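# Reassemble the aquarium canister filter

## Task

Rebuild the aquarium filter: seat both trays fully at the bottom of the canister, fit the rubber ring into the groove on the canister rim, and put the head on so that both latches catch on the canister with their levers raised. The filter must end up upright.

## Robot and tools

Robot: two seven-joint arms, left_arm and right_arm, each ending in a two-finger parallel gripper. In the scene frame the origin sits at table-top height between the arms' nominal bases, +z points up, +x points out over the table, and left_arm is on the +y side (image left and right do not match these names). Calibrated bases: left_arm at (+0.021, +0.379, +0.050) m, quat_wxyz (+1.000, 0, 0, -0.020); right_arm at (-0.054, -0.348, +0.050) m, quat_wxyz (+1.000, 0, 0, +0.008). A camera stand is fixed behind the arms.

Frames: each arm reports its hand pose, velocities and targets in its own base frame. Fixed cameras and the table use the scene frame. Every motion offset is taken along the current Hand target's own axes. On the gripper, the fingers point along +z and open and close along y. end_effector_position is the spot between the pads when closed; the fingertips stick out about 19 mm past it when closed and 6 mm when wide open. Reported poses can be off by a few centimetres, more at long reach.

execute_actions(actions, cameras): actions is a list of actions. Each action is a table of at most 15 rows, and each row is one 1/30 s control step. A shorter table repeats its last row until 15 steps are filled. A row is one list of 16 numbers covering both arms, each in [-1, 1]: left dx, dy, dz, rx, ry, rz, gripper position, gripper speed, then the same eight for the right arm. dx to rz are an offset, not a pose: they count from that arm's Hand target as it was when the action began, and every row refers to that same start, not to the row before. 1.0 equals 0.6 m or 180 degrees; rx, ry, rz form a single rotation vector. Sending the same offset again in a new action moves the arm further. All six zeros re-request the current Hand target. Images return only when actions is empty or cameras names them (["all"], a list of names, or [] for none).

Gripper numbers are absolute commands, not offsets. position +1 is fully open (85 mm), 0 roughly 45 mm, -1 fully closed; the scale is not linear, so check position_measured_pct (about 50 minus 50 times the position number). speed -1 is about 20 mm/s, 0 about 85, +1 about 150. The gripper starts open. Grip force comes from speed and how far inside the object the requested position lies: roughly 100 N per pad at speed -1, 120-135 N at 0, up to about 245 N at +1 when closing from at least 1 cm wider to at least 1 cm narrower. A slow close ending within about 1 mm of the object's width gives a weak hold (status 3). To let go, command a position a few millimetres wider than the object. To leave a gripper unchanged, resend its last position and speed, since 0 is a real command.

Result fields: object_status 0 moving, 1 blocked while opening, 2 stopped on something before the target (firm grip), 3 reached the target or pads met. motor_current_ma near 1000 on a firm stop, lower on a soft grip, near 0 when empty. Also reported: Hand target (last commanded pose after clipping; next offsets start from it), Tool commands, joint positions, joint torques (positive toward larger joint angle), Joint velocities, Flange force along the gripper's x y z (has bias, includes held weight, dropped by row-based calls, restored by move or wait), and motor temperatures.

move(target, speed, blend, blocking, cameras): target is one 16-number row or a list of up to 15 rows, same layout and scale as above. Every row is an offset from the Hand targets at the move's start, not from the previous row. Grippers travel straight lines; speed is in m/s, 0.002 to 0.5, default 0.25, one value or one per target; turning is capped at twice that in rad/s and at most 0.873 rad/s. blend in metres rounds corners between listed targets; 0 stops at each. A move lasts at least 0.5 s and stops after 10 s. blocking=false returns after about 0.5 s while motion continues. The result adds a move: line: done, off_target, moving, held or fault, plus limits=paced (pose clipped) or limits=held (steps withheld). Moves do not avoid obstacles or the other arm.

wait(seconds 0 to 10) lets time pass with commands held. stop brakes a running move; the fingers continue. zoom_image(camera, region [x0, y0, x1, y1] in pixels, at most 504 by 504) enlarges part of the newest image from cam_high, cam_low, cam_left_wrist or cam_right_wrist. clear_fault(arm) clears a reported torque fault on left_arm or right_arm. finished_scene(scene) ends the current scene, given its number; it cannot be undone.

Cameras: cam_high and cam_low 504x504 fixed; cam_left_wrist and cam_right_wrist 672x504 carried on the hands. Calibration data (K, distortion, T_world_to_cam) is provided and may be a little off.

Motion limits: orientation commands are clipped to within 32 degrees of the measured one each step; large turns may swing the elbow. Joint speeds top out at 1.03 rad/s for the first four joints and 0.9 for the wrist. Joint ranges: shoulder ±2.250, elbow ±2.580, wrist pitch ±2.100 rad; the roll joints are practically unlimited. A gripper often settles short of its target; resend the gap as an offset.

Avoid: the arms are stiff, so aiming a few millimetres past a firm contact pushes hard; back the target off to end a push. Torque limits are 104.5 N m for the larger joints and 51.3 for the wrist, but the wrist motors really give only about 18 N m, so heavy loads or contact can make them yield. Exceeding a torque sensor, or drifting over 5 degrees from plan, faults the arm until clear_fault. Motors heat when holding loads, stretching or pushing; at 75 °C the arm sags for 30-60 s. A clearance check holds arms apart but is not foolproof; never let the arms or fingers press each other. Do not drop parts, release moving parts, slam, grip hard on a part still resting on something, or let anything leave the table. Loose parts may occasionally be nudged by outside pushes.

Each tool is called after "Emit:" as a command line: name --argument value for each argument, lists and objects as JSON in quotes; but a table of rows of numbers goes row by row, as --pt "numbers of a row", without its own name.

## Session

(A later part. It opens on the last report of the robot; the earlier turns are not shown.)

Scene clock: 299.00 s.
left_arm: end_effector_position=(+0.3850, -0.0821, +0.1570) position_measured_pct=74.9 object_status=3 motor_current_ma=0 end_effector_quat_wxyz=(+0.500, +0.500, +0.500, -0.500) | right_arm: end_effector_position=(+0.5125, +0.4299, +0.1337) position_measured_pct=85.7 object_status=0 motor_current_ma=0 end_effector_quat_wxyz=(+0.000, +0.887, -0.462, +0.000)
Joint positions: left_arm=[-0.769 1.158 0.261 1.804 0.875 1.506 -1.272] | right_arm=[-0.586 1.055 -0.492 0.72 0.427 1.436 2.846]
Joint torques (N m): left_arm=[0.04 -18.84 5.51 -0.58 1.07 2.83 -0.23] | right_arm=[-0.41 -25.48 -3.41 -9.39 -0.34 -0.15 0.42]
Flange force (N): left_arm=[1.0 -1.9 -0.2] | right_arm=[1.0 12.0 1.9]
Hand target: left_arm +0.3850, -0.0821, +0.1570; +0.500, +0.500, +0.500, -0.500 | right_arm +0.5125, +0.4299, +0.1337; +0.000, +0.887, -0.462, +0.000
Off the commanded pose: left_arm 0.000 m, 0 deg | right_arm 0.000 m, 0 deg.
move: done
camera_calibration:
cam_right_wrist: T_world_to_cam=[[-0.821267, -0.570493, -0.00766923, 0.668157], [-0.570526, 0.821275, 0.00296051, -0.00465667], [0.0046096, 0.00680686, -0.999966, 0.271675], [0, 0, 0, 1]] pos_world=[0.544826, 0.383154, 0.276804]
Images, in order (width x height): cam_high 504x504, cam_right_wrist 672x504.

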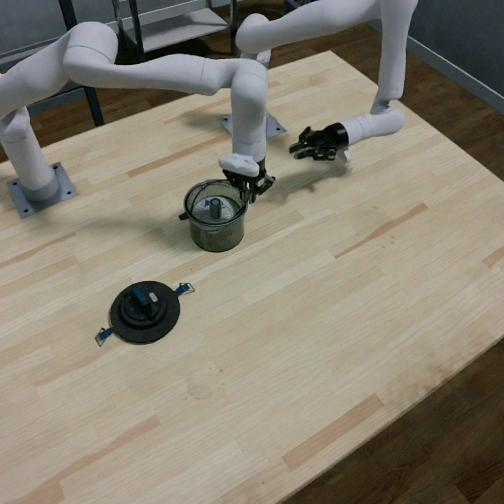

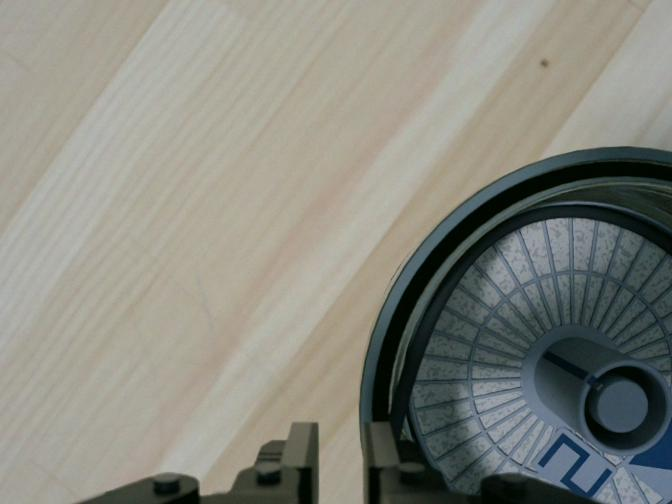

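Emit:
move --pt "0 0 0 0 0 0 -0.5 -0.5 0 0 -0.08 0 0 0 -0.72 0" --pt "0 0 0 0 0 0 -0.5 -0.5 -0.078 0.1317 -0.25 0 0 0 -0.72 0" --speed 0.2 --blend 0.04 --cameras '["cam_right_wrist","cam_left_wrist"]'

Emit:
zoom_image --camera "cam_left_wrist" --region '[160, 120, 480, 260]'

Scene clock: 301.13 s.
left_arm: end_effector_position=(+0.3850, -0.0821, +0.1570) position_measured_pct=74.9 object_status=3 motor_current_ma=0 end_effector_quat_wxyz=(+0.500, +0.500, +0.500, -0.500) | right_arm: end_effector_position=(+0.4211, +0.4228, +0.2837) position_measured_pct=85.7 object_status=3 motor_current_ma=0 end_effector_quat_wxyz=(+0.000, +0.887, -0.462, +0.000)
Joint positions: left_arm=[-0.769 1.158 0.261 1.804 0.875 1.506 -1.272] | right_arm=[-0.626 0.771 -0.536 0.83 0.363 1.612 2.739]
Joint torques (N m): left_arm=[0.03 -18.73 5.51 -0.63 1.08 2.96 -0.2] | right_arm=[-0.35 -22.09 -3.37 -9.92 -0.35 -0.14 0.3]
Flange force (N): left_arm=[0.8 -2.3 0.2] | right_arm=[1.9 9.9 4.5]
Hand target: left_arm +0.3850, -0.0821, +0.1570; +0.500, +0.500, +0.500, -0.500 | right_arm +0.4210, +0.4228, +0.2838; +0.000, +0.887, -0.462, +0.000
Off the commanded pose: left_arm 0.000 m, 0 deg | right_arm 0.000 m, 0 deg.
move: done; blend cut to 0.024 m at target 1
camera_calibration:
cam_left_wrist: T_world_to_cam=[[0.999436, 0.0296939, -0.01571, -0.384605], [0.0153885, 0.0110248, 0.999821, -0.106793], [0.0298618, -0.999498, 0.0105616, 0.0542503], [0, 0, 0, 1]] pos_world=[0.384411, 0.0668208, 0.100159]
cam_right_wrist: T_world_to_cam=[[-0.821267, -0.570491, -0.00775135, 0.590285], [-0.570524, 0.821276, 0.00290346, -0.0514743], [0.00470959, 0.00680685, -0.999966, 0.422094], [0, 0, 0, 1]] pos_world=[0.453426, 0.376154, 0.426804]
Images, in order (width x height): cam_left_wrist 672x504, cam_right_wrist 672x504.

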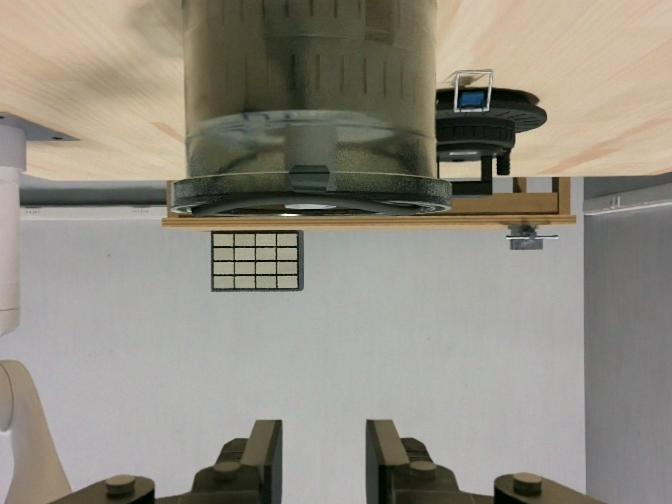

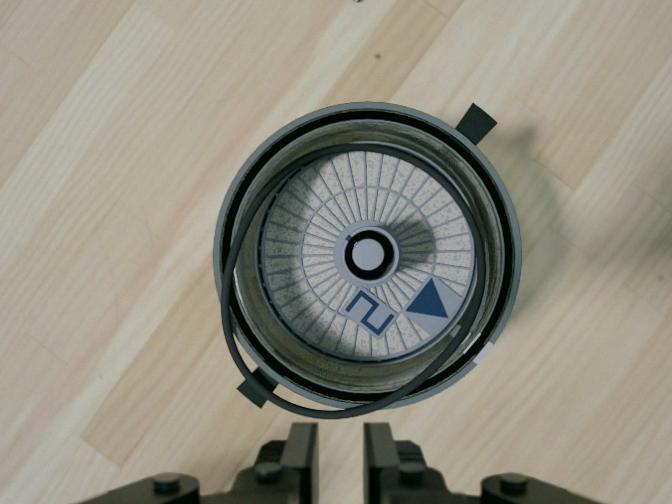

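Scaled by 1.575.

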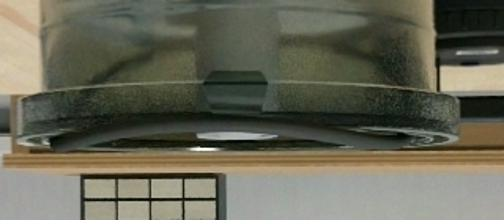

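Emit:
move --pt "0 0 0 0 0 0 -0.5 -0.5 0.0828 -0.0996 0.0833 0 0 0.0889 -0.72 0" --pt "0 0 0 0 0 0 -0.5 -0.5 0.0828 -0.0996 0.2647 0 0 0.0889 -0.72 0" --speed 0.15 --blend 0.03 --cameras '["cam_right_wrist","cam_left_wrist"]'

Emit:
zoom_image --camera "cam_right_wrist" --region '[220, 250, 500, 500]'

Emit:
zoom_image --camera "cam_left_wrist" --region '[280, 120, 480, 240]'

Scene clock: 305.70 s.
left_arm: end_effector_position=(+0.3850, -0.0821, +0.1570) position_measured_pct=74.9 object_status=3 motor_current_ma=0 end_effector_quat_wxyz=(+0.500, +0.500, +0.500, -0.500) | right_arm: end_effector_position=(+0.4984, +0.4165, +0.1250) position_measured_pct=85.7 object_status=3 motor_current_ma=0 end_effector_quat_wxyz=(+0.000, +0.814, -0.581, +0.000)
Joint positions: left_arm=[-0.769 1.158 0.261 1.804 0.875 1.506 -1.272] | right_arm=[-0.568 0.999 -0.457 0.87 0.39 1.341 2.551]
Joint torques (N m): left_arm=[-0.01 -18.75 5.49 -0.48 1.09 2.97 -0.22] | right_arm=[-0.4 -24.52 -3.54 -9.08 -0.44 0.11 0.44]
Flange force (N): left_arm=[1.0 -1.7 0.0] | right_arm=[3.3 8.9 1.5]
Hand target: left_arm +0.3850, -0.0821, +0.1570; +0.500, +0.500, +0.500, -0.500 | right_arm +0.4984, +0.4165, +0.1249; +0.000, +0.814, -0.581, +0.000
Off the commanded pose: left_arm 0.000 m, 0 deg | right_arm 0.000 m, 0 deg.
move: done
camera_calibration:
cam_left_wrist: T_world_to_cam=[[0.999436, 0.0296939, -0.01571, -0.384605], [0.0153885, 0.0110248, 0.999821, -0.106793], [0.0298618, -0.999498, 0.0105616, 0.0542503], [0, 0, 0, 1]] pos_world=[0.384411, 0.0668208, 0.100159]
cam_right_wrist: T_world_to_cam=[[-0.946753, -0.321874, -0.00747843, 0.607901], [-0.321903, 0.946768, 0.0029736, -0.177907], [0.00612321, 0.00522259, -0.999968, 0.262938], [0, 0, 0, 1]] pos_world=[0.516653, 0.362731, 0.268004]
Images, in order (width x height): cam_left_wrist 672x504, cam_right_wrist 672x504.

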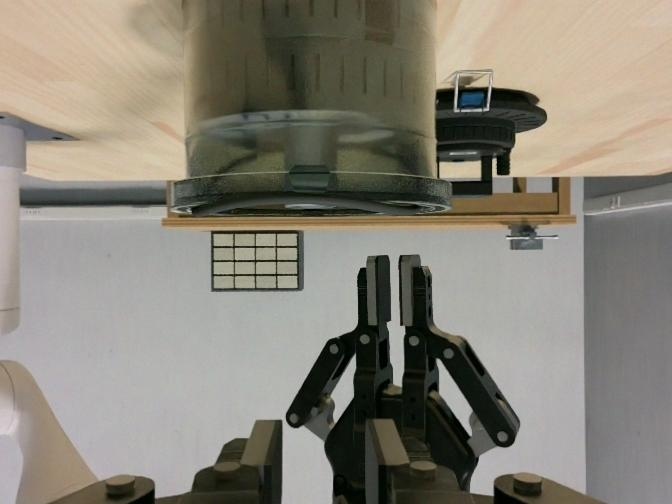

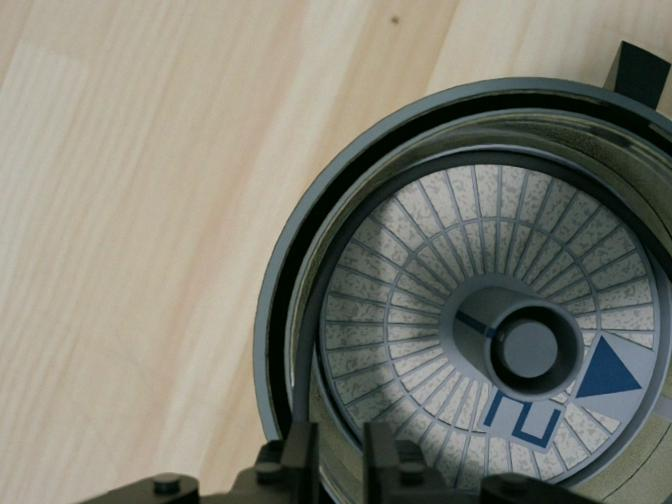

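Scaled by 1.800.

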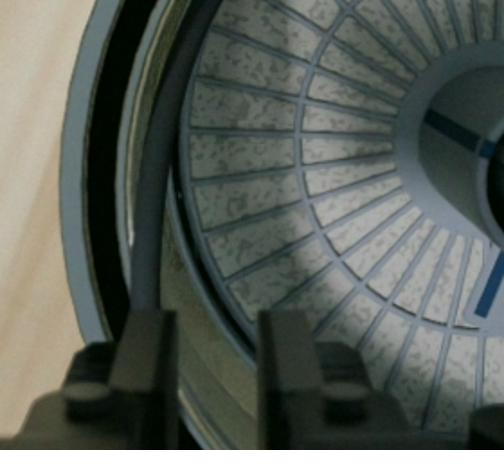

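Scaled by 2.520.

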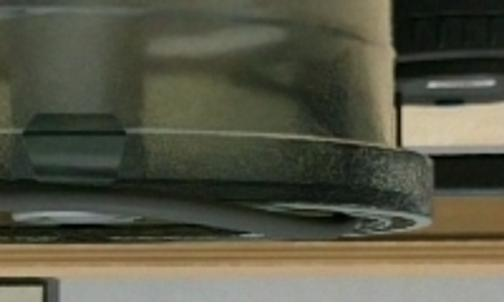

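Emit:
move --pt "0 0 0 0 0 0 -0.5 -0.5 0 -0.019 0.0 0 0 0 -0.72 0" --pt "0 0 0 0 0 0 -0.5 -0.5 0 -0.019 0.042 0 0 0 -0.72 0" --speed 0.06 --cameras '["cam_right_wrist","cam_left_wrist"]'

Emit:
zoom_image --camera "cam_right_wrist" --region '[220, 250, 500, 500]'

Emit:
zoom_image --camera "cam_left_wrist" --region '[280, 120, 480, 240]'

Scene clock: 308.90 s.
left_arm: end_effector_position=(+0.3850, -0.0821, +0.1570) position_measured_pct=74.9 object_status=3 motor_current_ma=0 end_effector_quat_wxyz=(+0.500, +0.500, +0.500, -0.500) | right_arm: end_effector_position=(+0.5092, +0.4202, +0.0998) position_measured_pct=85.7 object_status=3 motor_current_ma=0 end_effector_quat_wxyz=(+0.000, +0.814, -0.581, +0.000)
Joint positions: left_arm=[-0.769 1.158 0.261 1.804 0.875 1.506 -1.272] | right_arm=[-0.571 1.052 -0.45 0.835 0.399 1.321 2.562]
Joint torques (N m): left_arm=[-0.03 -18.77 5.55 -0.58 1.12 2.92 -0.19] | right_arm=[-0.41 -25.1 -3.5 -9.34 -0.41 -0.02 0.4]
Flange force (N): left_arm=[1.0 -2.1 0.1] | right_arm=[4.1 10.8 1.3]
Hand target: left_arm +0.3850, -0.0821, +0.1570; +0.500, +0.500, +0.500, -0.500 | right_arm +0.5092, +0.4202, +0.0997; +0.000, +0.814, -0.581, +0.000
Off the commanded pose: left_arm 0.000 m, 0 deg | right_arm 0.000 m, 0 deg.
move: done
camera_calibration:
cam_left_wrist: T_world_to_cam=[[0.999436, 0.0296939, -0.01571, -0.384605], [0.0153885, 0.0110248, 0.999821, -0.106793], [0.0298618, -0.999498, 0.0105616, 0.0542503], [0, 0, 0, 1]] pos_world=[0.384411, 0.0668208, 0.100159]
cam_right_wrist: T_world_to_cam=[[-0.946712, -0.321994, -0.00748022, 0.619151], [-0.322023, 0.946727, 0.00297214, -0.17778], [0.00612472, 0.00522256, -0.999968, 0.237652], [0, 0, 0, 1]] pos_world=[0.527453, 0.366431, 0.242804]
Images, in order (width x height): cam_left_wrist 672x504, cam_right_wrist 672x504.

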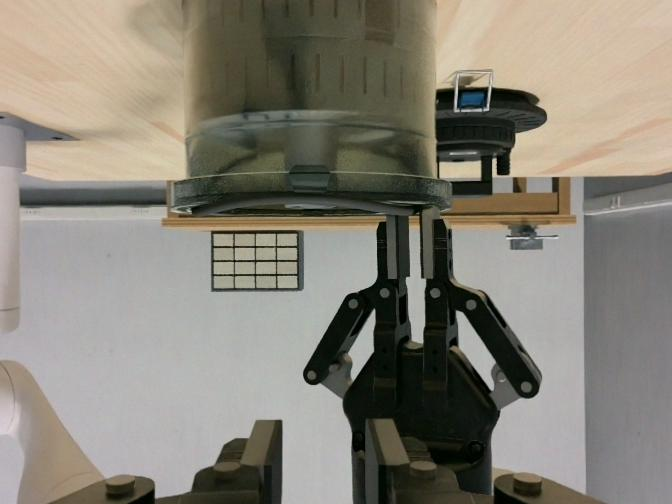

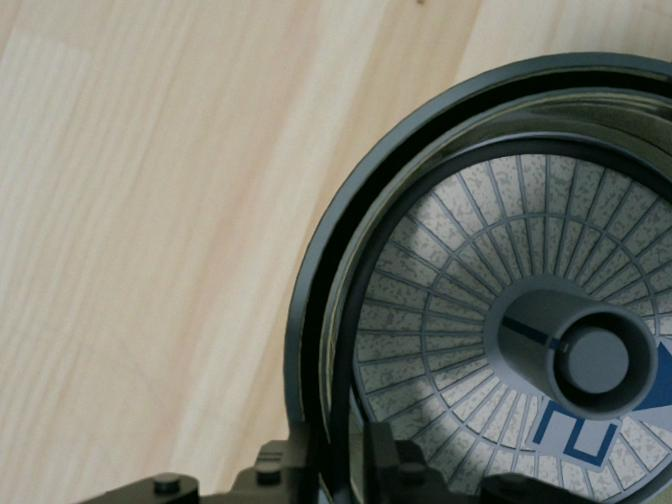

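Scaled by 1.800.

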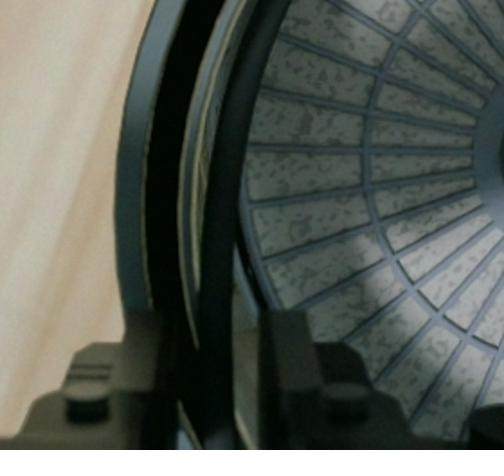

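Scaled by 2.520.

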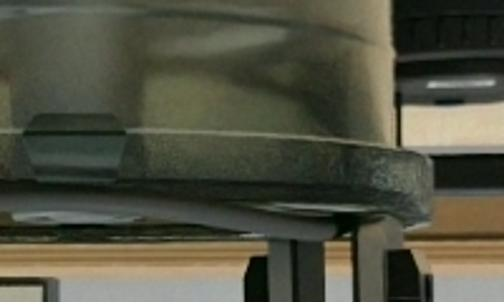

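Emit:
move --pt "0 0 0 0 0 0 -0.5 -0.5 0 0 0.0045 0 0 0 -0.72 0" --pt "0 0 0 0 0 0 -0.5 -0.5 0 0 0.0045 0 0 0 -0.97 -1" --speed 0.03 --cameras '["cam_right_wrist","cam_left_wrist"]'

Emit:
zoom_image --camera "cam_left_wrist" --region '[280, 120, 480, 240]'

Scene clock: 311.20 s.
left_arm: end_effector_position=(+0.3850, -0.0821, +0.1570) position_measured_pct=74.9 object_status=3 motor_current_ma=0 end_effector_quat_wxyz=(+0.500, +0.500, +0.500, -0.500) | right_arm: end_effector_position=(+0.5092, +0.4202, +0.0970) position_measured_pct=97.0 object_status=0 motor_current_ma=1000 end_effector_quat_wxyz=(+0.000, +0.814, -0.581, +0.000)
Joint positions: left_arm=[-0.769 1.158 0.261 1.804 0.875 1.506 -1.272] | right_arm=[-0.571 1.055 -0.449 0.839 0.4 1.315 2.561]
Joint torques (N m): left_arm=[-0.05 -18.66 5.52 -0.6 1.08 2.94 -0.23] | right_arm=[-0.03 -15.52 -2.04 -5.46 -0.2 -0.23 0.45]
Flange force (N): left_arm=[0.7 -2.1 0.2] | right_arm=[3.6 11.5 -13.7]
Hand target: left_arm +0.3850, -0.0821, +0.1570; +0.500, +0.500, +0.500, -0.500 | right_arm +0.5092, +0.4202, +0.0970; +0.000, +0.814, -0.581, +0.000
Off the commanded pose: left_arm 0.000 m, 0 deg | right_arm 0.000 m, 0 deg.
move: done
camera_calibration:
cam_left_wrist: T_world_to_cam=[[0.999436, 0.0296939, -0.01571, -0.384605], [0.0153885, 0.0110248, 0.999821, -0.106793], [0.0298618, -0.999498, 0.0105616, 0.0542503], [0, 0, 0, 1]] pos_world=[0.384411, 0.0668208, 0.100159]
cam_right_wrist: T_world_to_cam=[[-0.946712, -0.321994, -0.00744802, 0.619123], [-0.322022, 0.946728, 0.00287748, -0.177749], [0.00612472, 0.00512257, -0.999968, 0.234889], [0, 0, 0, 1]] pos_world=[0.527453, 0.366431, 0.240004]
Images, in order (width x height): cam_left_wrist 672x504, cam_right_wrist 672x504.

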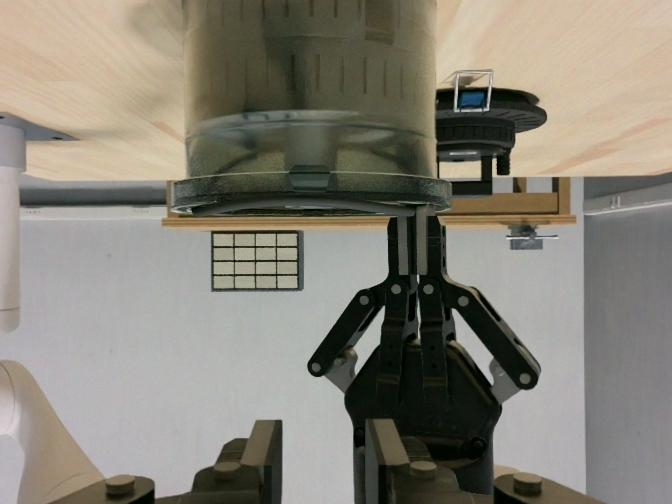

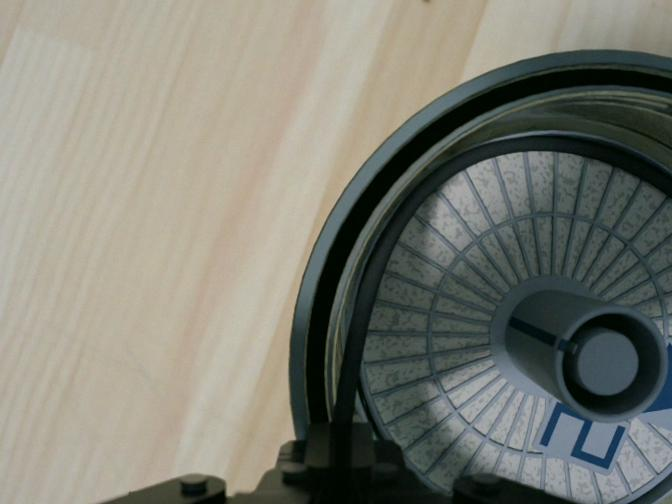

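Scaled by 2.520.

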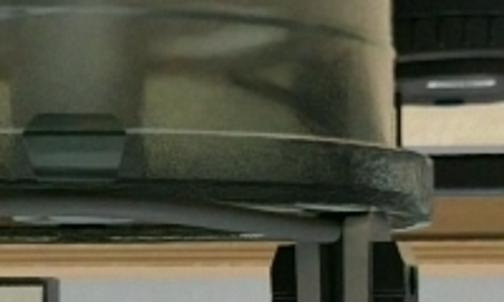

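Emit:
move --pt "0 0 0 0 0 0 -0.5 -0.5 0 0 -0.03 0 0 0 -0.97 -1" --pt "0 0 0 0 0 0 -0.5 -0.5 0 0 -0.29 0 0 0 -0.97 -1" --speed '[0.03,0.1]' --blend 0.01 --cameras '["cam_high","cam_low","cam_right_wrist","cam_left_wrist"]'

Scene clock: 314.50 s.
left_arm: end_effector_position=(+0.3850, -0.0821, +0.1570) position_measured_pct=74.9 object_status=3 motor_current_ma=0 end_effector_quat_wxyz=(+0.500, +0.500, +0.500, -0.500) | right_arm: end_effector_position=(+0.5092, +0.4201, +0.2710) position_measured_pct=97.0 object_status=2 motor_current_ma=1000 end_effector_quat_wxyz=(+0.000, +0.814, -0.581, +0.000)
Joint positions: left_arm=[-0.769 1.158 0.261 1.804 0.875 1.506 -1.272] | right_arm=[-0.656 1.005 -0.439 0.347 0.378 1.817 2.667]
Joint torques (N m): left_arm=[0.03 -18.79 5.58 -0.55 1.08 2.83 -0.25] | right_arm=[-0.43 -25.16 -2.1 -9.65 -0.37 -0.14 0.44]
Flange force (N): left_arm=[0.9 -1.8 -0.3] | right_arm=no reading
Hand target: left_arm +0.3850, -0.0821, +0.1570; +0.500, +0.500, +0.500, -0.500 | right_arm +0.5093, +0.4201, +0.2710; +0.000, +0.814, -0.581, +0.000
Off the commanded pose: left_arm 0.000 m, 0 deg | right_arm 0.000 m, 0 deg.
move: done; blend cut to 0.009 m at target 1
camera_calibration:
cam_left_wrist: T_world_to_cam=[[0.999436, 0.0296939, -0.01571, -0.384605], [0.0153885, 0.0110248, 0.999821, -0.106793], [0.0298618, -0.999498, 0.0105616, 0.0542503], [0, 0, 0, 1]] pos_world=[0.384411, 0.0668208, 0.100159]
cam_right_wrist: T_world_to_cam=[[-0.946712, -0.321991, -0.00760705, 0.620419], [-0.322021, 0.946728, 0.00303461, -0.178127], [0.00622469, 0.00532254, -0.999966, 0.408758], [0, 0, 0, 1]] pos_world=[0.527453, 0.366232, 0.414004]

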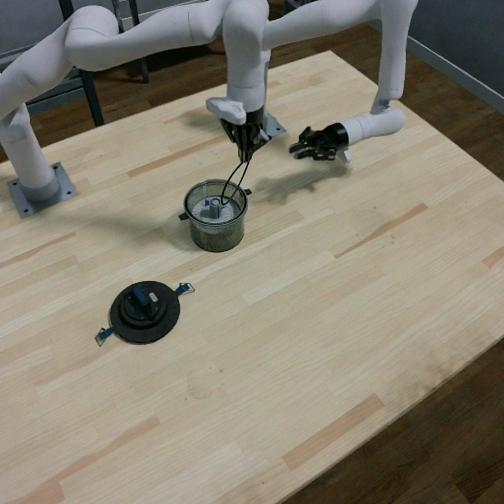

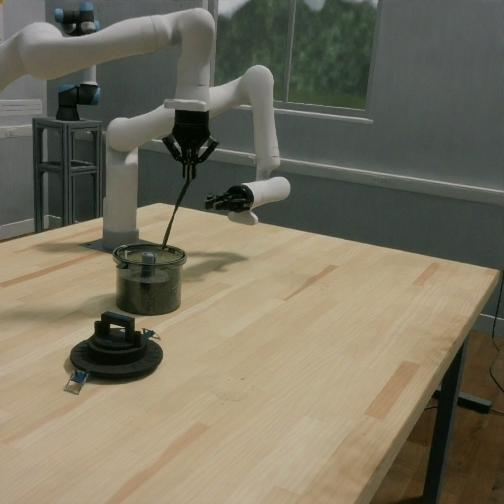

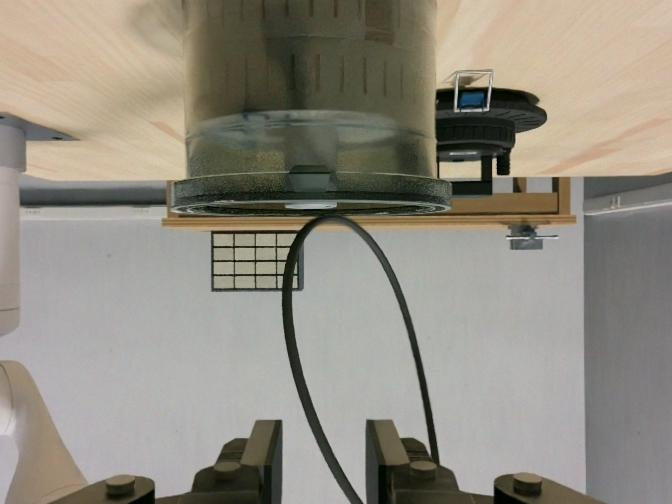

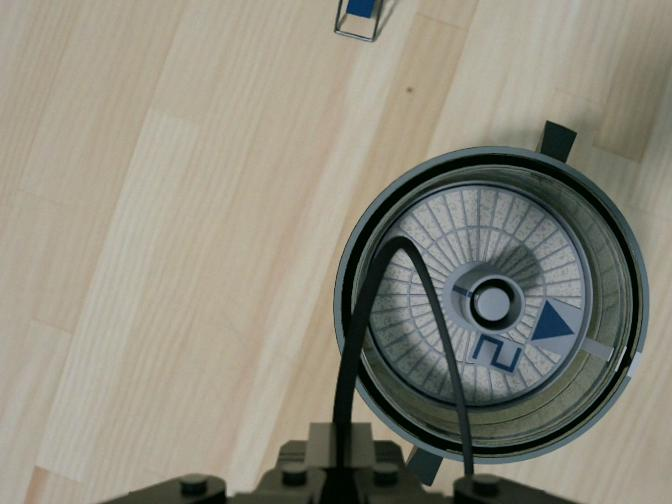

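Emit:
move --pt "0 0 0 0 0 0 -0.5 -0.5 0 0 -0.0833 0 0 0 -0.97 -1" --pt "0 0 0 0 0 0 -0.5 -0.5 0.353 0.3672 -0.0833 0 0 0 -0.97 -1" --pt "0 0 0 0 0 0 -0.5 -0.5 0.353 0.3672 0.24 0 0 0 -0.97 -1" --speed 0.2 --blend 0.03 --cameras '["cam_high","cam_low","cam_right_wrist","cam_left_wrist"]'

Scene clock: 320.67 s.
left_arm: end_effector_position=(+0.3850, -0.0821, +0.1570) position_measured_pct=74.9 object_status=3 motor_current_ma=0 end_effector_quat_wxyz=(+0.500, +0.500, +0.500, -0.500) | right_arm: end_effector_position=(+0.3697, +0.1483, +0.1269) position_measured_pct=97.0 object_status=2 motor_current_ma=1000 end_effector_quat_wxyz=(+0.000, +0.814, -0.581, +0.000)
Joint positions: left_arm=[-0.769 1.158 0.261 1.804 0.875 1.506 -1.272] | right_arm=[-0.087 0.482 -0.488 1.922 0.304 0.81 2.733]
Joint torques (N m): left_arm=[0.04 -18.83 5.49 -0.53 1.08 2.93 -0.25] | right_arm=[-0.19 -14.21 -3.15 -7.53 -0.55 -0.23 0.47]
Flange force (N): left_arm=[1.1 -1.8 -0.1] | right_arm=[-0.4 4.3 2.5]
Hand target: left_arm +0.3850, -0.0821, +0.1570; +0.500, +0.500, +0.500, -0.500 | right_arm +0.3697, +0.1483, +0.1268; +0.000, +0.814, -0.581, +0.000
Off the commanded pose: left_arm 0.000 m, 0 deg | right_arm 0.000 m, 0 deg.
move: done; blend cut to 0.025 m at target 1
camera_calibration:
cam_left_wrist: T_world_to_cam=[[0.999436, 0.0296939, -0.01571, -0.384605], [0.0153885, 0.0110248, 0.999821, -0.106793], [0.0298618, -0.999498, 0.0105616, 0.0542503], [0, 0, 0, 1]] pos_world=[0.384411, 0.0668208, 0.100159]
cam_right_wrist: T_world_to_cam=[[-0.946712, -0.321994, -0.00748022, 0.399737], [-0.322023, 0.946727, 0.00297214, 0.0346321], [0.00612472, 0.00522256, -0.999968, 0.267026], [0, 0, 0, 1]] pos_world=[0.387953, 0.0945315, 0.269904]

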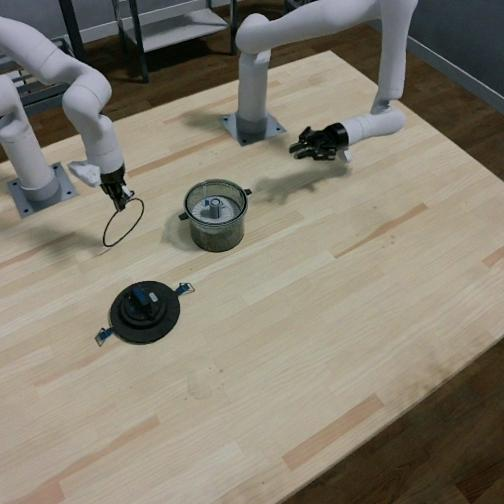

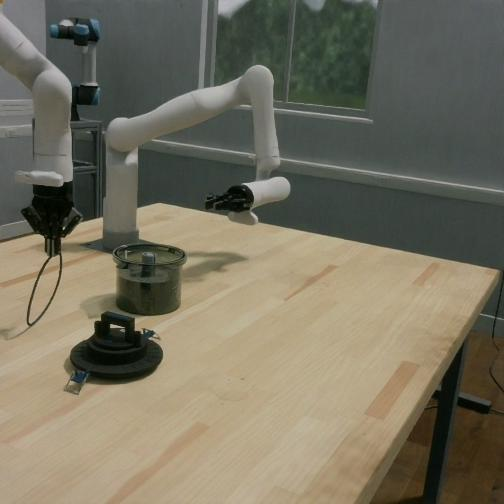

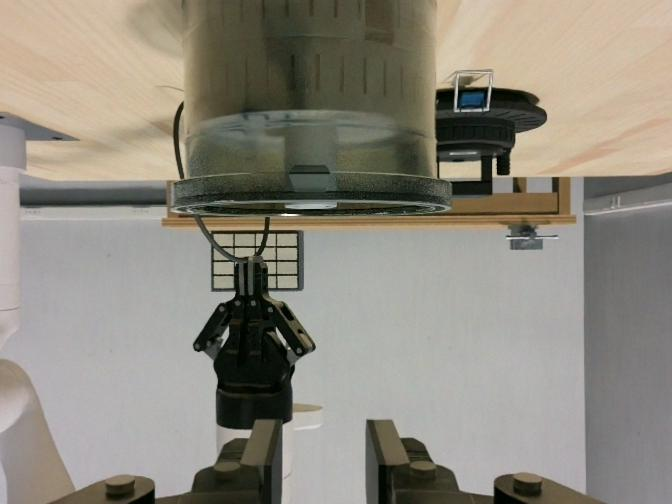

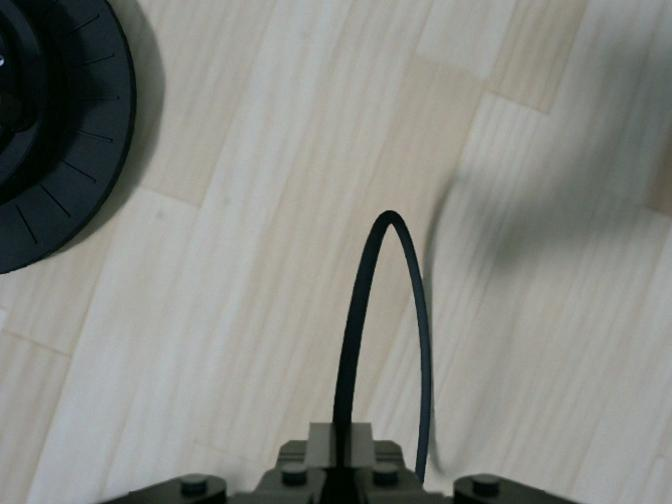

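Emit:
move --pt "0 0 0 0 0 0 -0.5 -0.5 0.0315 0.0109 0.0198 0 0 0 -0.97 -1" --pt "0 0 0 0 0 0 -0.5 -0.5 -0.0153 -0.0053 0.0448 0 0 0 -0.97 -1" --pt "0 0 0 0 0 0 -0.5 -0.5 -0.0641 -0.0221 0.0848 0 0 0 -0.97 -1" --pt "0 0 0 0 0 0 -0.5 -0.5 -0.102 -0.0351 0.1365 0 0 0 -0.97 -1" --pt "0 0 0 0 0 0 -0.5 -0.5 -0.1256 -0.0433 0.1965 0 0 0 -0.97 -1" --pt "0 0 0 0 0 0 -0.5 -0.5 -0.1319 -0.0454 0.2348 0 0 0 -0.97 -1" --speed 0.06 --blend 0.008 --cameras '["cam_high","cam_low","cam_right_wrist"]'

Scene clock: 325.70 s.
left_arm: end_effector_position=(+0.3850, -0.0821, +0.1570) position_measured_pct=74.9 object_status=3 motor_current_ma=0 end_effector_quat_wxyz=(+0.500, +0.500, +0.500, -0.500) | right_arm: end_effector_position=(+0.3697, +0.2321, -0.0139) position_measured_pct=97.0 object_status=2 motor_current_ma=1000 end_effector_quat_wxyz=(+0.000, +0.814, -0.581, +0.000)
Joint positions: left_arm=[-0.769 1.158 0.261 1.804 0.875 1.506 -1.272] | right_arm=[-0.399 0.813 -0.322 1.893 0.485 0.513 2.419]
Joint torques (N m): left_arm=[-0.01 -18.84 5.58 -0.55 1.07 2.93 -0.19] | right_arm=[-0.42 -17.91 -2.81 -5.26 -0.53 -0.02 0.32]
Flange force (N): left_arm=[1.2 -2.0 0.0] | right_arm=[1.7 6.3 1.4]
Hand target: left_arm +0.3850, -0.0821, +0.1570; +0.500, +0.500, +0.500, -0.500 | right_arm +0.3697, +0.2321, -0.0140; +0.000, +0.814, -0.581, +0.000
Off the commanded pose: left_arm 0.000 m, 0 deg | right_arm 0.000 m, 0 deg.
move: done
camera_calibration:
cam_right_wrist: T_world_to_cam=[[-0.946712, -0.321994, -0.00748022, 0.425573], [-0.322023, 0.946727, 0.00297214, -0.0443174], [0.00612472, 0.00522256, -0.999968, 0.125793], [0, 0, 0, 1]] pos_world=[0.387853, 0.178331, 0.129104]
Images, in order (width x height): cam_high 504x504, cam_low 504x504, cam_right_wrist 672x504.

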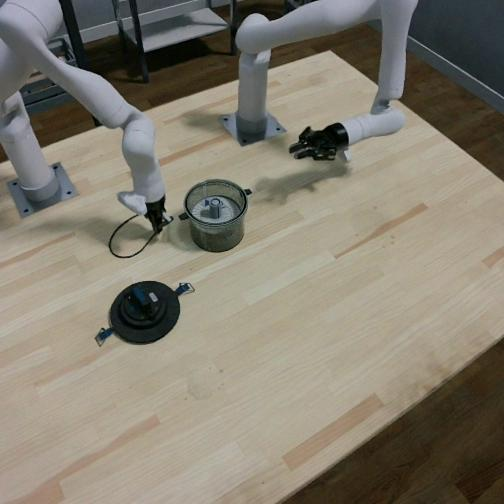

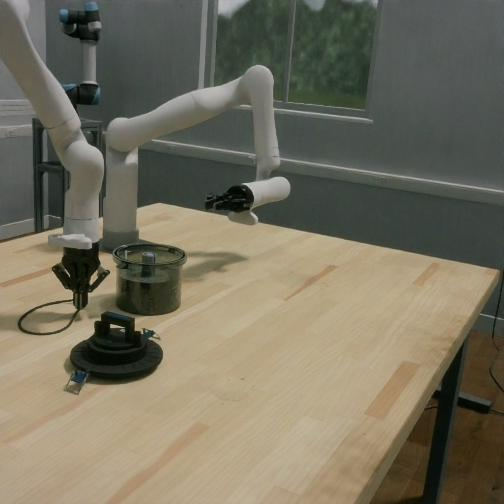

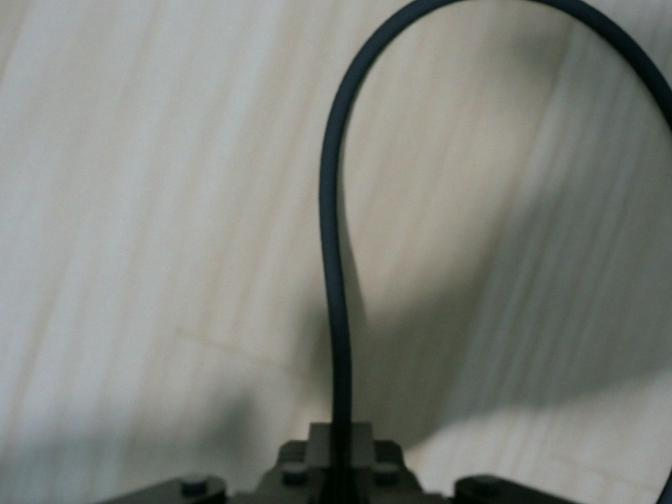

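Emit:
move --pt "0 0 0 0 0 0 -0.5 -0.5 0 0 0.015 0 0 0 -0.97 -1" --pt "0 0 0 0 0 0 -0.5 -0.5 0 0 0.015 0 0 0 -0.4 -0.3" --pt "0 0 0 0 0 0 -0.5 -0.5 0 0 -0.12 0 0 0 -0.4 -0.3" --pt "0 0 0 0 0 0 -0.5 -0.5 0.05 0 -0.45 0 0 0 -0.72 0" --speed '[0.05,0.05,0.1,0.2]' --blend '[0,0,0.02,0]' --cameras '["cam_high","cam_right_wrist"]'

Scene clock: 330.50 s.
left_arm: end_effector_position=(+0.3850, -0.0821, +0.1570) position_measured_pct=74.9 object_status=3 motor_current_ma=0 end_effector_quat_wxyz=(+0.500, +0.500, +0.500, -0.500) | right_arm: end_effector_position=(+0.3795, +0.2035, +0.2560) position_measured_pct=85.7 object_status=0 motor_current_ma=0 end_effector_quat_wxyz=(+0.000, +0.814, -0.581, +0.000)
Joint positions: left_arm=[-0.769 1.158 0.261 1.804 0.875 1.506 -1.272] | right_arm=[-0.187 0.369 -0.506 1.6 0.186 1.221 2.744]
Joint torques (N m): left_arm=[0 -18.72 5.48 -0.47 1.06 2.9 -0.21] | right_arm=[-0.42 -14.23 -2.78 -9.55 -0.34 -0.14 0.39]
Flange force (N): left_arm=[0.9 -1.7 -0.1] | right_arm=[1.1 4.4 2.3]
Hand target: left_arm +0.3850, -0.0821, +0.1570; +0.500, +0.500, +0.500, -0.500 | right_arm +0.3795, +0.2035, +0.2560; +0.000, +0.814, -0.581, +0.000
Off the commanded pose: left_arm 0.000 m, 0 deg | right_arm 0.000 m, 0 deg.
move: done
camera_calibration:
cam_right_wrist: T_world_to_cam=[[-0.946712, -0.321994, -0.00748022, 0.427755], [-0.322023, 0.946727, 0.00297214, -0.0148552], [0.00612472, 0.00522256, -0.999968, 0.395773], [0, 0, 0, 1]] pos_world=[0.397753, 0.149731, 0.399004]
Images, in order (width x height): cam_high 504x504, cam_right_wrist 672x504.

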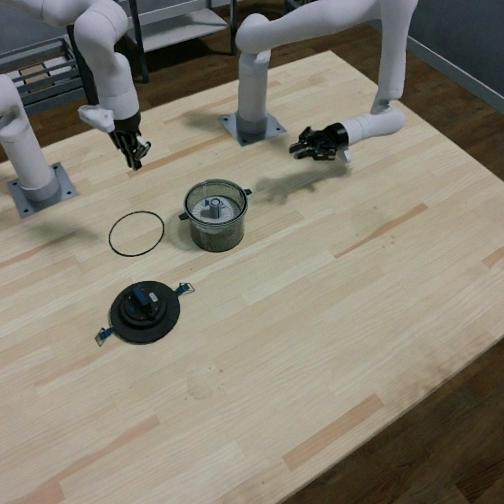

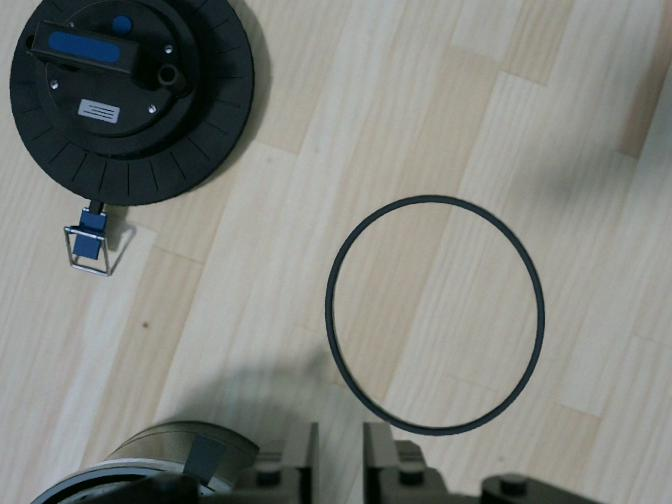

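Emit:
move --pt "0 0 0 0 0 0 -0.5 -0.5 0.1493 0.1417 0.2 0 0 -0.3944 -0.72 0" --pt "0 0 0 0 0 0 -0.5 -0.5 0.1493 0.1417 0.377 0 0 -0.3944 -0.72 0" --speed 0.2 --blend 0.02 --cameras '["cam_right_wrist"]'

Scene clock: 336.10 s.
left_arm: end_effector_position=(+0.3850, -0.0821, +0.1570) position_measured_pct=74.9 object_status=3 motor_current_ma=0 end_effector_quat_wxyz=(+0.500, +0.500, +0.500, -0.500) | right_arm: end_effector_position=(+0.3281, +0.0913, +0.0297) position_measured_pct=85.7 object_status=3 motor_current_ma=0 end_effector_quat_wxyz=(+0.000, +1.000, +0.000, +0.000)
Joint positions: left_arm=[-0.769 1.158 0.261 1.804 0.875 1.506 -1.272] | right_arm=[0.034 0.632 -0.512 2.194 0.684 0.475 3.692]
Joint torques (N m): left_arm=[0 -18.82 5.47 -0.53 1.08 2.91 -0.18] | right_arm=[-0.42 -13.59 -3.38 -4.71 -0.69 -0.09 0.4]
Flange force (N): left_arm=[1.1 -1.9 0.0] | right_arm=[-7.6 2.1 6.0]
Hand target: left_arm +0.3850, -0.0821, +0.1570; +0.500, +0.500, +0.500, -0.500 | right_arm +0.3281, +0.0913, +0.0297; +0.000, +1.000, +0.000, +0.000
Off the commanded pose: left_arm 0.000 m, 0 deg | right_arm 0.000 m, 0 deg.
move: done
camera_calibration:
cam_right_wrist: T_world_to_cam=[[-0.0039513, -0.999956, -0.00846105, 0.0938743], [-0.999989, 0.00393034, 0.00249327, 0.384103], [-0.0024599, 0.00847081, -0.999961, 0.172975], [0, 0, 0, 1]] pos_world=[0.384895, 0.0908953, 0.172805]
Images, in order (width x height): cam_right_wrist 672x504.

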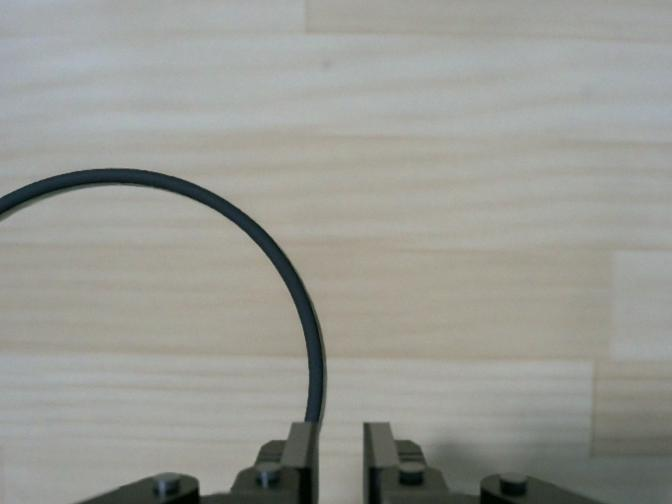

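Emit:
move --pt "0 0 0 0 0 0 -0.5 -0.5 0.0183 -0.0132 0.05 0 0 0 -0.72 0" --pt "0 0 0 0 0 0 -0.5 -0.5 0.0183 -0.0132 0.0928 0 0 0 -0.72 0" --speed 0.1 --blend 0.01 --cameras '["cam_right_wrist"]'

Scene clock: 337.87 s.
left_arm: end_effector_position=(+0.3850, -0.0821, +0.1570) position_measured_pct=74.9 object_status=3 motor_current_ma=0 end_effector_quat_wxyz=(+0.500, +0.500, +0.500, -0.500) | right_arm: end_effector_position=(+0.3391, +0.0993, -0.0259) position_measured_pct=85.7 object_status=3 motor_current_ma=0 end_effector_quat_wxyz=(+0.000, +1.000, +0.000, +0.000)
Joint positions: left_arm=[-0.769 1.158 0.261 1.804 0.875 1.506 -1.272] | right_arm=[-0.097 0.774 -0.353 2.172 0.833 0.331 3.552]
Joint torques (N m): left_arm=[-0.08 -18.77 5.44 -0.59 1.09 2.92 -0.16] | right_arm=[-0.4 -15.05 -2.84 -3.34 -0.55 -0.19 0.32]
Flange force (N): left_arm=[1.0 -2.1 0.3] | right_arm=[-8.6 2.8 4.0]
Hand target: left_arm +0.3850, -0.0821, +0.1570; +0.500, +0.500, +0.500, -0.500 | right_arm +0.3391, +0.0993, -0.0259; +0.000, +1.000, +0.000, +0.000
Off the commanded pose: left_arm 0.000 m, 0 deg | right_arm 0.000 m, 0 deg.
move: done
camera_calibration:
cam_right_wrist: T_world_to_cam=[[-0.0039513, -0.999956, -0.00846105, 0.101446], [-0.999989, 0.00393034, 0.00249327, 0.39511], [-0.0024599, 0.00847081, -0.999961, 0.117236], [0, 0, 0, 1]] pos_world=[0.395795, 0.0988953, 0.117105]
Images, in order (width x height): cam_right_wrist 672x504.

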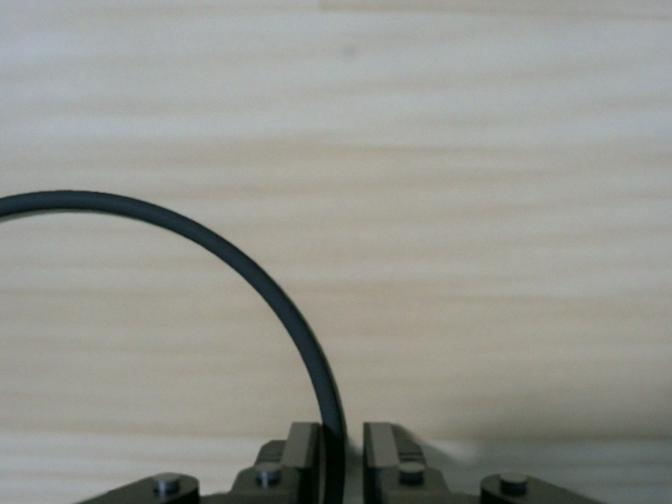

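Emit:
move --pt "0 0 0 0 0 0 -0.5 -0.5 0 0 0 0 0 0 -0.97 -1" --pt "0 0 0 0 0 0 -0.5 -0.5 0 0 -0.3 0 0 0 -0.97 -1" --pt "0 0 0 0 0 0 -0.5 -0.5 0.183 -0.476 -0.56 0 0 0 -0.97 -1" --speed 0.15 --blend '[0,0.05,0]' --cameras '["cam_right_wrist"]'

Scene clock: 343.87 s.
left_arm: end_effector_position=(+0.3850, -0.0821, +0.1570) position_measured_pct=74.9 object_status=3 motor_current_ma=0 end_effector_quat_wxyz=(+0.500, +0.500, +0.500, -0.500) | right_arm: end_effector_position=(+0.4492, +0.3845, +0.3103) position_measured_pct=98.7 object_status=3 motor_current_ma=570 end_effector_quat_wxyz=(+0.000, +1.000, +0.000, +0.000)
Joint positions: left_arm=[-0.769 1.158 0.261 1.804 0.875 1.506 -1.272] | right_arm=[-0.511 0.775 -0.676 0.771 0.457 1.703 3.744]
Joint torques (N m): left_arm=[0 -18.77 5.55 -0.53 1.12 2.95 -0.21] | right_arm=[-0.23 -21.74 -3.9 -9.29 -0.41 -0.31 0.42]
Flange force (N): left_arm=[1.1 -2.0 0.0] | right_arm=[-6.7 5.3 3.8]
Hand target: left_arm +0.3850, -0.0821, +0.1570; +0.500, +0.500, +0.500, -0.500 | right_arm +0.4492, +0.3845, +0.3102; +0.000, +1.000, +0.000, +0.000
Off the commanded pose: left_arm 0.000 m, 0 deg | right_arm 0.000 m, 0 deg.
move: done
camera_calibration:
cam_right_wrist: T_world_to_cam=[[-0.00395181, -0.999956, -0.00856144, 0.389959], [-0.999989, 0.00393145, 0.00239366, 0.503395], [-0.0023599, 0.00857081, -0.99996, 0.451189], [0, 0, 0, 1]] pos_world=[0.505996, 0.384096, 0.453305]
Images, in order (width x height): cam_right_wrist 672x504.

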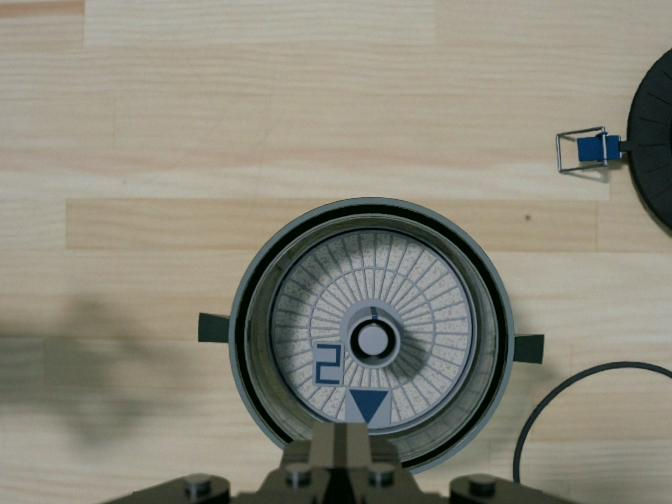

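Emit:
move --pt "0 0 0 0 0 0 -0.5 -0.5 -0.18 0.46 0.3 0 0 0 -0.72 0" --pt "0 0 0 0 0 0 -0.5 -0.5 -0.183 0.476 0.48 0 0 0 -0.72 0" --speed 0.25 --blend 0.03 --cameras '["cam_right_wrist"]'

Scene clock: 348.03 s.
left_arm: end_effector_position=(+0.3850, -0.0821, +0.1570) position_measured_pct=74.9 object_status=3 motor_current_ma=0 end_effector_quat_wxyz=(+0.500, +0.500, +0.500, -0.500) | right_arm: end_effector_position=(+0.3391, +0.0993, +0.0220) position_measured_pct=85.7 object_status=3 motor_current_ma=0 end_effector_quat_wxyz=(+0.000, +1.000, +0.000, +0.000)
Joint positions: left_arm=[-0.769 1.158 0.261 1.804 0.875 1.506 -1.272] | right_arm=[0.016 0.667 -0.509 2.157 0.701 0.484 3.673]
Joint torques (N m): left_arm=[0.05 -18.78 5.48 -0.58 1.11 2.92 -0.22] | right_arm=[-0.39 -14.16 -3.31 -4.71 -0.3 -0.13 0.32]
Flange force (N): left_arm=[0.9 -2.1 0.0] | right_arm=[-6.9 2.1 3.6]
Hand target: left_arm +0.3850, -0.0821, +0.1570; +0.500, +0.500, +0.500, -0.500 | right_arm +0.3391, +0.0993, +0.0220; +0.000, +1.000, +0.000, +0.000
Off the commanded pose: left_arm 0.000 m, 0 deg | right_arm 0.000 m, 0 deg.
move: done
camera_calibration:
cam_right_wrist: T_world_to_cam=[[-0.0039534, -0.999956, -0.00846062, 0.101853], [-0.999989, 0.00393158, 0.00259328, 0.394974], [-0.00255991, 0.00847078, -0.999961, 0.165274], [0, 0, 0, 1]] pos_world=[0.395795, 0.0988953, 0.165105]
Images, in order (width x height): cam_right_wrist 672x504.

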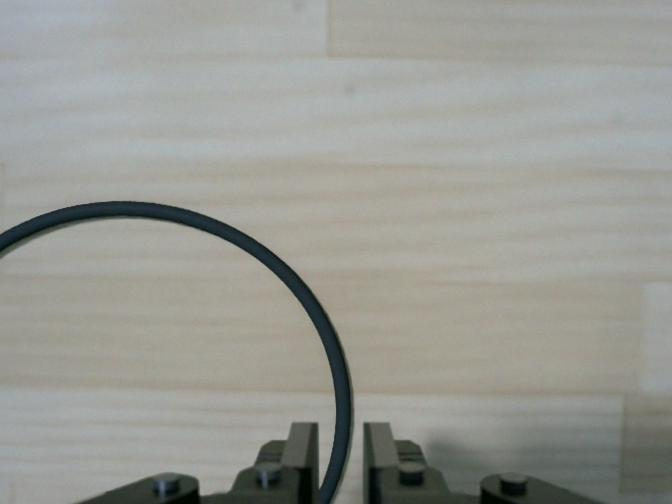

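Emit:
move --pt "0 0 0 0 0 0 -0.5 -0.5 0 0.0015 0.0825 0 0 0 -0.72 0" --pt "0 0 0 0 0 0 -0.5 -0.5 0 0.0015 0.0825 0 0 0 -0.97 -1" --speed 0.08 --cameras '["cam_right_wrist"]'

Scene clock: 351.00 s.
left_arm: end_effector_position=(+0.3850, -0.0821, +0.1570) position_measured_pct=74.9 object_status=3 motor_current_ma=0 end_effector_quat_wxyz=(+0.500, +0.500, +0.500, -0.500) | right_arm: end_effector_position=(+0.3391, +0.0984, -0.0275) position_measured_pct=97.8 object_status=0 motor_current_ma=1000 end_effector_quat_wxyz=(+0.000, +1.000, +0.000, +0.000)
Joint positions: left_arm=[-0.769 1.158 0.261 1.804 0.875 1.506 -1.272] | right_arm=[-0.094 0.778 -0.353 2.173 0.847 0.329 3.541]
Joint torques (N m): left_arm=[0.03 -18.74 5.53 -0.57 1.05 2.91 -0.13] | right_arm=[-0.29 -11.91 -2.11 -3.8 -0.25 -0.42 0.41]
Flange force (N): left_arm=[0.9 -2.2 0.1] | right_arm=[-11.0 2.9 -6.8]
Hand target: left_arm +0.3850, -0.0821, +0.1570; +0.500, +0.500, +0.500, -0.500 | right_arm +0.3391, +0.0984, -0.0275; +0.000, +1.000, +0.000, +0.000
Off the commanded pose: left_arm 0.000 m, 0 deg | right_arm 0.000 m, 0 deg.
move: done
camera_calibration:
cam_right_wrist: T_world_to_cam=[[-0.00395172, -0.999956, -0.00846144, 0.100533], [-0.999989, 0.0039316, 0.00239328, 0.39513], [-0.00235991, 0.00847081, -0.999961, 0.115705], [0, 0, 0, 1]] pos_world=[0.395796, 0.0979953, 0.115605]
Images, in order (width x height): cam_right_wrist 672x504.

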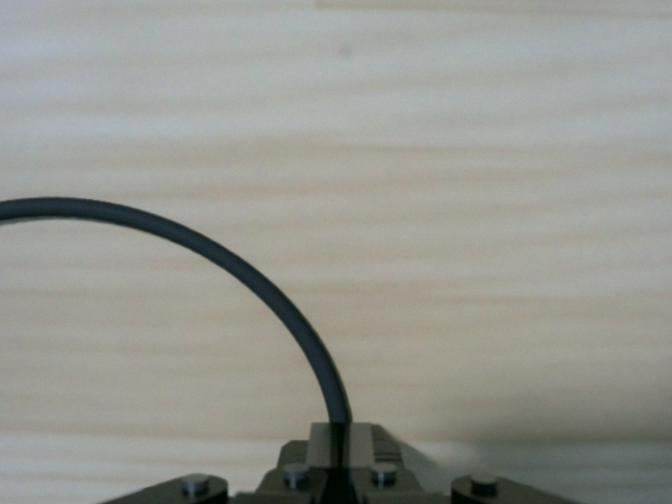

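Emit:
move --pt "0 0 0 0 0 0 -0.5 -0.5 0 0 0 0 0 0 -0.72 0" --pt "0 0 0 0 0 0 -0.5 -0.5 0 0 0.0018 0 0 0 -0.72 0" --pt "0 0 0 0 0 0 -0.5 -0.5 0 0 0.0018 0 0 0 -0.97 -1" --speed 0.05 --cameras '[]'

Scene clock: 353.87 s.
left_arm: end_effector_position=(+0.3850, -0.0821, +0.1570) position_measured_pct=74.9 object_status=3 motor_current_ma=0 end_effector_quat_wxyz=(+0.500, +0.500, +0.500, -0.500) | right_arm: end_effector_position=(+0.3391, +0.0984, -0.0285) position_measured_pct=97.4 object_status=0 motor_current_ma=1000 end_effector_quat_wxyz=(+0.000, +1.000, +0.000, +0.000)
Joint positions: left_arm=[-0.769 1.158 0.261 1.804 0.875 1.506 -1.272] | right_arm=[-0.097 0.781 -0.349 2.173 0.85 0.325 3.538]
Joint torques (N m): left_arm=[-0.01 -18.77 5.49 -0.57 1.09 2.89 -0.19] | right_arm=[-0.32 -14.05 -2.57 -3.41 -0.38 -0.16 0.4]
Flange force (N): left_arm=[0.9 -2.0 0.0] | right_arm=[-9.9 2.6 0.9]
Hand target: left_arm +0.3850, -0.0821, +0.1570; +0.500, +0.500, +0.500, -0.500 | right_arm +0.3391, +0.0984, -0.0285; +0.000, +1.000, +0.000, +0.000
Off the commanded pose: left_arm 0.000 m, 0 deg | right_arm 0.000 m, 0 deg.
move: done
No camera images: "cameras" was empty.

Emit:
move --pt "0 0 0 0 0 0 -0.5 -0.5 0 0 0 0 0 0 -0.72 0" --pt "0 0 0 0 0 0 -0.5 -0.5 0 0 0.0022 0 0 0 -0.72 0" --pt "0 0 0 0 0 0 -0.5 -0.5 0 0 0.0022 0 0 0 -0.97 -1" --speed 0.05 --cameras '[]'

Scene clock: 356.57 s.
left_arm: end_effector_position=(+0.3850, -0.0821, +0.1570) position_measured_pct=74.9 object_status=3 motor_current_ma=0 end_effector_quat_wxyz=(+0.500, +0.500, +0.500, -0.500) | right_arm: end_effector_position=(+0.3391, +0.0984, -0.0299) position_measured_pct=97.0 object_status=0 motor_current_ma=1000 end_effector_quat_wxyz=(+0.000, +1.000, +0.000, +0.000)
Joint positions: left_arm=[-0.769 1.158 0.261 1.804 0.875 1.506 -1.272] | right_arm=[-0.101 0.784 -0.344 2.173 0.853 0.321 3.535]
Joint torques (N m): left_arm=[0.05 -18.74 5.45 -0.64 1.08 2.89 -0.21] | right_arm=[-0.28 -3.88 -0.84 -1.7 -0.35 -0.17 0.41]
Flange force (N): left_arm=[0.8 -2.2 0.1] | right_arm=[-10.4 2.6 -29.0]
Hand target: left_arm +0.3850, -0.0821, +0.1570; +0.500, +0.500, +0.500, -0.500 | right_arm +0.3391, +0.0984, -0.0298; +0.000, +1.000, +0.000, +0.000
Off the commanded pose: left_arm 0.000 m, 0 deg | right_arm 0.000 m, 0 deg.
move: done
No camera images: "cameras" was empty.


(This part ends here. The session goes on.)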